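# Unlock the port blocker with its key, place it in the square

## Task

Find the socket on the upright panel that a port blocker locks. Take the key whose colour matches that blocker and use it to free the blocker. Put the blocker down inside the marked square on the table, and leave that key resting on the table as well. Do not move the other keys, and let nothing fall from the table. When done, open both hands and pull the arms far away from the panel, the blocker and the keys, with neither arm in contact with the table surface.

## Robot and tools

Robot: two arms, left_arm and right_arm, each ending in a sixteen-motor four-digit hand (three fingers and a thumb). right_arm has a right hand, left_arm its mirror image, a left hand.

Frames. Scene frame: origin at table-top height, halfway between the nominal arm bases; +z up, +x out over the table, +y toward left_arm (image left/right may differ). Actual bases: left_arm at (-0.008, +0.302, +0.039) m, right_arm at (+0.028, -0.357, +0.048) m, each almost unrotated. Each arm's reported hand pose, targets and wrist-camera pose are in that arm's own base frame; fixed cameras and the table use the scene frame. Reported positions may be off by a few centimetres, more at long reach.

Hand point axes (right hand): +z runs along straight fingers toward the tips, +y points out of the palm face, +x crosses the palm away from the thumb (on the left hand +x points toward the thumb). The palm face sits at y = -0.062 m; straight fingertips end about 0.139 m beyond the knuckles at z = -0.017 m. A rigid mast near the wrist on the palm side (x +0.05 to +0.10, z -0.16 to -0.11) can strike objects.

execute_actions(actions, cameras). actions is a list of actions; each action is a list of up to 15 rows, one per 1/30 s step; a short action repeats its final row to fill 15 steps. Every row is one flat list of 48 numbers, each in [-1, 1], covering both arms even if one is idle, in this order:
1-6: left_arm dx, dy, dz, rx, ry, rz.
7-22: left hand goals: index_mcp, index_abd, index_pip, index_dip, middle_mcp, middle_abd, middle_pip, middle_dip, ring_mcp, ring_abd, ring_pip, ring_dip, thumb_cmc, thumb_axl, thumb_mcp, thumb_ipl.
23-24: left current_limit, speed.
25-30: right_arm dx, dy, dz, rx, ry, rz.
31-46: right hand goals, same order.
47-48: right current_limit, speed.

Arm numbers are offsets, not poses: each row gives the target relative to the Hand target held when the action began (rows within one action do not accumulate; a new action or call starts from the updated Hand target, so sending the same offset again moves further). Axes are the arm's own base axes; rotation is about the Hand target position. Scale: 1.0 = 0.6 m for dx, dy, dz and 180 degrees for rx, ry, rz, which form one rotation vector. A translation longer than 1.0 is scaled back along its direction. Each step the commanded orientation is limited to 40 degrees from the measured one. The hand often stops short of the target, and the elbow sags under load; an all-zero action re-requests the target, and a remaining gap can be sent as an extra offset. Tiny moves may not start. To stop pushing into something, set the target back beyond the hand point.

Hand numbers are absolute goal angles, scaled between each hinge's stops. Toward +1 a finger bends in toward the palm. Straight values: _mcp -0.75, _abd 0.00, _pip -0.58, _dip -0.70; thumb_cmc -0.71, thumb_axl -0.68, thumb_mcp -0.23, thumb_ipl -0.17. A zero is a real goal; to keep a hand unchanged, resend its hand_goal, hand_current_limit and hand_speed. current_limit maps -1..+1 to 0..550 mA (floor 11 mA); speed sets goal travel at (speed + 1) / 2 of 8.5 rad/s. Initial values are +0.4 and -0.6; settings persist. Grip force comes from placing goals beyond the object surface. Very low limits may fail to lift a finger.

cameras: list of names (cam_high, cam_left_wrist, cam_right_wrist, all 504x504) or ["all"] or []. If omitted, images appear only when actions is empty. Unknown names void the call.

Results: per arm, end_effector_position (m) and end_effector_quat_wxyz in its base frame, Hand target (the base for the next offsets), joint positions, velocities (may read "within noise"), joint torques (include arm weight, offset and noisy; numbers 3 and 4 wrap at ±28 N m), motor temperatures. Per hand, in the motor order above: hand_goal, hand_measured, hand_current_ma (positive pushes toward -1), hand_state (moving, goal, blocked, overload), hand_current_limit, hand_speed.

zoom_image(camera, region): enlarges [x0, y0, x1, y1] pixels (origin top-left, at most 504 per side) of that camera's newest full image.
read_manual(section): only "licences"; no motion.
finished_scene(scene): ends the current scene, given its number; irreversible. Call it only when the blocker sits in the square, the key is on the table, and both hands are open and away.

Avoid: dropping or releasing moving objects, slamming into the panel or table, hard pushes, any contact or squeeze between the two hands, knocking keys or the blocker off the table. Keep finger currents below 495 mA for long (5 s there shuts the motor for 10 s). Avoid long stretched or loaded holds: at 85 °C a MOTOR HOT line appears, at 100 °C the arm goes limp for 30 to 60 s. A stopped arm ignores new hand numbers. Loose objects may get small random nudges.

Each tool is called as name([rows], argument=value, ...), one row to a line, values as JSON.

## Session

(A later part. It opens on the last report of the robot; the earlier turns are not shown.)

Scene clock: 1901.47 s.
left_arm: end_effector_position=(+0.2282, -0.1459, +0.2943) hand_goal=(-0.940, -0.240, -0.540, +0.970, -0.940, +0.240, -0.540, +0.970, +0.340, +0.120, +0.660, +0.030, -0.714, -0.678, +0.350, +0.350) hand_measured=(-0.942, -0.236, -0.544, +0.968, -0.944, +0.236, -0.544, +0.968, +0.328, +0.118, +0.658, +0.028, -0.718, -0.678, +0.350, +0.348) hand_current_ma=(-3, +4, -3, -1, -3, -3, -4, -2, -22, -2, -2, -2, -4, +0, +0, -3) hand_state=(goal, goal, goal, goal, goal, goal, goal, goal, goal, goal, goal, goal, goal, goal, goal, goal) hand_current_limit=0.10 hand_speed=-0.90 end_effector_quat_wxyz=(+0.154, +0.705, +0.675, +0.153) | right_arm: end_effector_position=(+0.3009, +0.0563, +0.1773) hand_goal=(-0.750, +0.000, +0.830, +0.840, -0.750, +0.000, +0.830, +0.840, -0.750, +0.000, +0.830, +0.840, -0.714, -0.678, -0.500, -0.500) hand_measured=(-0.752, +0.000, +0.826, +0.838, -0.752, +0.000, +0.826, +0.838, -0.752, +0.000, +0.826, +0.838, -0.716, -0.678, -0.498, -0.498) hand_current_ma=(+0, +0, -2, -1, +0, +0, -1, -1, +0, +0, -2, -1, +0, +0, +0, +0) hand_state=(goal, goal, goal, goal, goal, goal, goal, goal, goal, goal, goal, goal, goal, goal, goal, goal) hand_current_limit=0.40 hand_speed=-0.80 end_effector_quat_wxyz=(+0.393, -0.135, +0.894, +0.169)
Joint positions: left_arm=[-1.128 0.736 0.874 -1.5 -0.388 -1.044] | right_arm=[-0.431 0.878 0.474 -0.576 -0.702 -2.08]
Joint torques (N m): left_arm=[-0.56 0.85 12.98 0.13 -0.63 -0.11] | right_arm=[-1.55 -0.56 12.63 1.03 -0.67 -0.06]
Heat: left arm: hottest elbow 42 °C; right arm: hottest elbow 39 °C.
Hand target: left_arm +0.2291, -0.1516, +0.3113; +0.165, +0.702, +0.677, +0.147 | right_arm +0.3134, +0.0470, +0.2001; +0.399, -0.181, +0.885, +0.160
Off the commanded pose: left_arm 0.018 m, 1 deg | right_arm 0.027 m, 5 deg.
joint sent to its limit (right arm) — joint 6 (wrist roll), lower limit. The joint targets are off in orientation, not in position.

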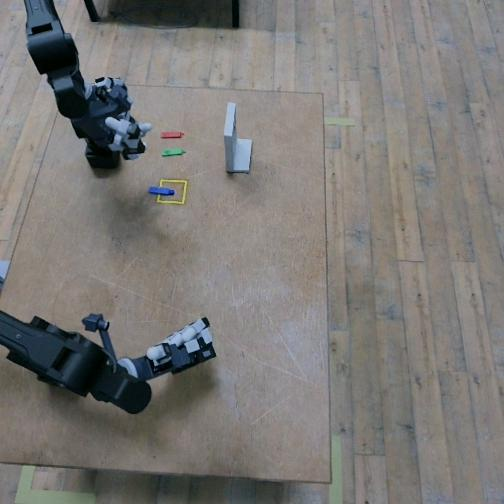

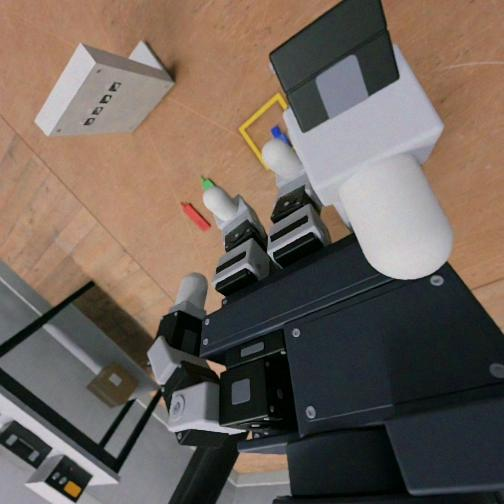

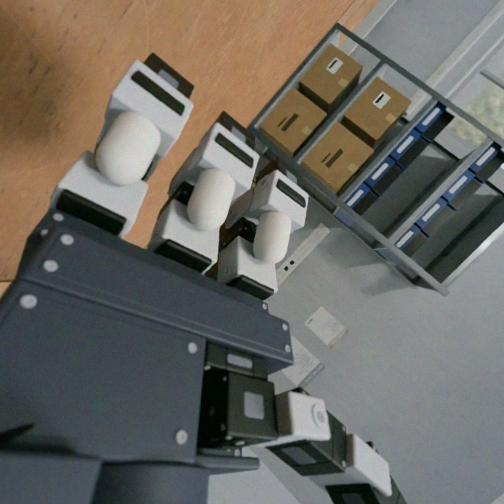

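execute_actions([
  [[0.03,0.03,0.08,0,0,0.03,-0.94,-0.1,-0.54,0.97,-0.94,0.1,-0.54,0.97,0.34,0.12,0.66,0.03,-0.714,-0.678,0.35,0.35,0.1,-0.9,-0.01,0.01,0.03,0,0,-0.02,-0.75,0,0.83,0.84,-0.75,0,0.83,0.84,-0.75,0,0.83,0.84,-0.714,-0.678,-0.5,-0.5,0.4,-0.8]],
  [[0.03,0.1,0.05,0,0,0.1,-0.94,-0.1,-0.54,0.97,-0.94,0.1,-0.54,0.97,0.34,0.12,0.66,0.03,-0.714,-0.678,0.35,0.35,0.1,-0.9,0,0,0,0,0,0,-0.75,0,0.83,0.84,-0.75,0,0.83,0.84,-0.75,0,0.83,0.84,-0.714,-0.678,-0.5,-0.5,0.4,-0.8]],
  [[-0.02,0.14,0,0,0,0.12,-0.94,-0.1,-0.54,0.97,-0.94,0.1,-0.54,0.97,0.34,0.12,0.66,0.03,-0.714,-0.678,0.35,0.35,0.1,-0.9,0,0,0,0,0,0,-0.75,0,0.83,0.84,-0.75,0,0.83,0.84,-0.75,0,0.83,0.84,-0.714,-0.678,-0.5,-0.5,0.4,-0.8]],
  [[-0.04,0.14,0,0,0,0.12,-0.94,-0.1,-0.54,0.97,-0.94,0.1,-0.54,0.97,0.34,0.12,0.66,0.03,-0.714,-0.678,0.35,0.35,0.1,-0.9,0,0,0,0,0,0,-0.75,0,0.83,0.84,-0.75,0,0.83,0.84,-0.75,0,0.83,0.84,-0.714,-0.678,-0.5,-0.5,0.4,-0.8]],
], cameras=["cam_high", "cam_left_wrist"])

Scene clock: 1924.43 s.
left_arm: end_effector_position=(+0.2292, +0.0935, +0.3868) hand_goal=(-0.940, -0.100, -0.540, +0.970, -0.940, +0.100, -0.540, +0.970, +0.340, +0.120, +0.660, +0.030, -0.714, -0.678, +0.350, +0.350) hand_measured=(-0.944, -0.102, -0.542, +0.968, -0.944, +0.102, -0.544, +0.968, +0.328, +0.118, +0.658, +0.028, -0.718, -0.678, +0.350, +0.348) hand_current_ma=(-3, -1, -3, -1, -3, +1, -4, -2, -21, -2, -1, -2, -4, +0, +1, -3) hand_state=(goal, goal, goal, goal, goal, goal, goal, goal, goal, goal, goal, goal, goal, goal, goal, goal) hand_current_limit=0.10 hand_speed=-0.90 end_effector_quat_wxyz=(+0.131, +0.219, +0.942, +0.220) | right_arm: end_effector_position=(+0.2967, +0.0569, +0.1941) hand_goal=(-0.750, +0.000, +0.830, +0.840, -0.750, +0.000, +0.830, +0.840, -0.750, +0.000, +0.830, +0.840, -0.714, -0.678, -0.500, -0.500) hand_measured=(-0.752, +0.000, +0.826, +0.838, -0.752, +0.000, +0.826, +0.838, -0.752, +0.000, +0.826, +0.838, -0.716, -0.678, -0.498, -0.498) hand_current_ma=(+0, +0, -2, -1, +0, +0, -1, -1, +0, +0, -2, -1, +0, +0, +0, +0) hand_state=(goal, goal, goal, goal, goal, goal, goal, goal, goal, goal, goal, goal, goal, goal, goal, goal) hand_current_limit=0.40 hand_speed=-0.80 end_effector_quat_wxyz=(+0.386, -0.133, +0.898, +0.162)
Joint positions: left_arm=[-0.288 0.747 1.108 -1.675 -0.455 -1.343] | right_arm=[-0.428 0.829 0.511 -0.669 -0.679 -2.081]
Joint torques (N m): left_arm=[0.91 1.08 10.06 0.23 -0.64 0.11] | right_arm=[-0.32 -0.62 12.79 1.01 -0.52 -0.07]
Heat: left arm: hottest elbow 43 °C; right arm: hottest elbow 43 °C.
Hand target: left_arm +0.2291, +0.0944, +0.3894; +0.057, +0.215, +0.951, +0.214 | right_arm +0.3074, +0.0530, +0.2179; +0.404, -0.153, +0.890, +0.147
Off the commanded pose: left_arm 0.003 m, 9 deg | right_arm 0.026 m, 4 deg.
joint sent to its limit (left arm) — joint 4 (wrist pitch), lower limit. The joint targets are off in orientation, not in position.
joint sent to its limit (right arm) — joint 6 (wrist roll), lower limit. The joint targets still meet the commanded pose.
Images, in order (width x height): cam_high 504x504, cam_left_wrist 504x504.

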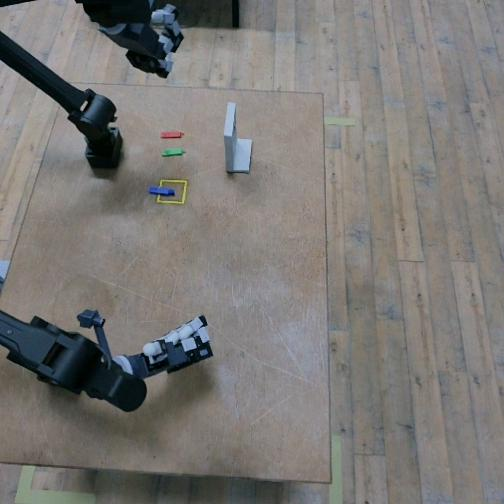

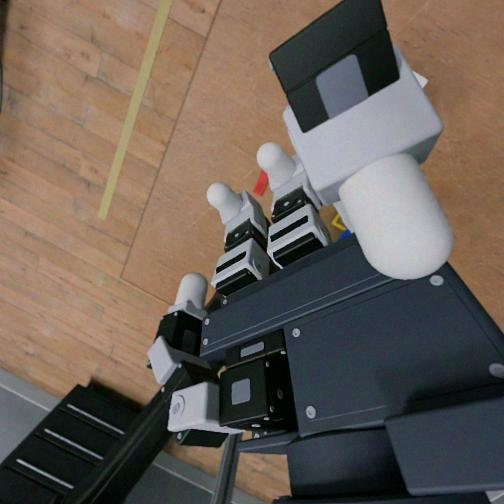

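execute_actions([
  [[-0.06,0.1,0,0,0,0.1,-0.94,-0.1,-0.54,0.97,-0.94,0.1,-0.54,0.97,0.34,0.12,0.66,0.03,-0.714,-0.678,0.35,0.35,0.1,-0.9,0,0,0,0,0,0,-0.75,0,0.83,0.84,-0.75,0,0.83,0.84,-0.75,0,0.83,0.84,-0.714,-0.678,-0.5,-0.5,0.4,-0.8]],
], cameras=["cam_high"])

Scene clock: 1930.27 s.
left_arm: end_effector_position=(+0.1933, +0.1536, +0.3857) hand_goal=(-0.940, -0.100, -0.540, +0.970, -0.940, +0.100, -0.540, +0.970, +0.340, +0.120, +0.660, +0.030, -0.714, -0.678, +0.350, +0.350) hand_measured=(-0.944, -0.102, -0.542, +0.968, -0.944, +0.102, -0.544, +0.968, +0.328, +0.118, +0.658, +0.028, -0.718, -0.678, +0.350, +0.348) hand_current_ma=(-3, -1, -3, -1, -3, +1, -3, -2, -21, -2, -1, -2, -4, +0, +1, -3) hand_state=(goal, goal, goal, goal, goal, goal, goal, goal, goal, goal, goal, goal, goal, goal, goal, goal) hand_current_limit=0.10 hand_speed=-0.90 end_effector_quat_wxyz=(+0.100, +0.070, +0.964, +0.237) | right_arm: end_effector_position=(+0.2967, +0.0569, +0.1941) hand_goal=(-0.750, +0.000, +0.830, +0.840, -0.750, +0.000, +0.830, +0.840, -0.750, +0.000, +0.830, +0.840, -0.714, -0.678, -0.500, -0.500) hand_measured=(-0.752, +0.000, +0.826, +0.838, -0.752, +0.000, +0.826, +0.838, -0.752, +0.000, +0.826, +0.838, -0.716, -0.678, -0.498, -0.498) hand_current_ma=(+0, +0, -2, -1, +0, +0, -1, -1, +0, +0, -2, -1, +0, +0, +0, +0) hand_state=(goal, goal, goal, goal, goal, goal, goal, goal, goal, goal, goal, goal, goal, goal, goal, goal) hand_current_limit=0.40 hand_speed=-0.80 end_effector_quat_wxyz=(+0.386, -0.133, +0.898, +0.162)
Joint positions: left_arm=[-0.01 0.754 1.108 -1.675 -0.461 -1.377] | right_arm=[-0.428 0.829 0.511 -0.669 -0.679 -2.081]
Joint torques (N m): left_arm=[0.91 1.08 10.26 0.23 -0.65 0.08] | right_arm=[-0.44 -0.73 12.78 1.02 -0.52 -0.06]
Heat: left arm: hottest elbow 44 °C; right arm: hottest elbow 42 °C.
Hand target: left_arm +0.1932, +0.1544, +0.3894; +0.023, +0.064, +0.973, +0.220 | right_arm +0.3074, +0.0530, +0.2179; +0.404, -0.153, +0.890, +0.147
Off the commanded pose: left_arm 0.004 m, 9 deg | right_arm 0.026 m, 4 deg.
joint sent to its limit (left arm) — joint 4 (wrist pitch), lower limit. The joint targets are off in orientation, not in position.
joint sent to its limit (right arm) — joint 6 (wrist roll), lower limit. The joint targets still meet the commanded pose.
Images, in order (width x height): cam_high 504x504.

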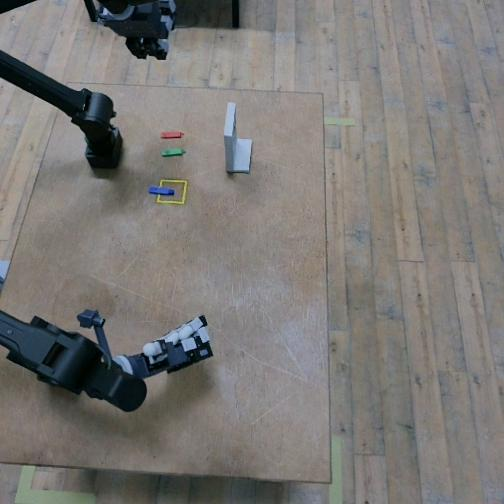

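finished_scene(scene=2)

The scene is finished: the task was done.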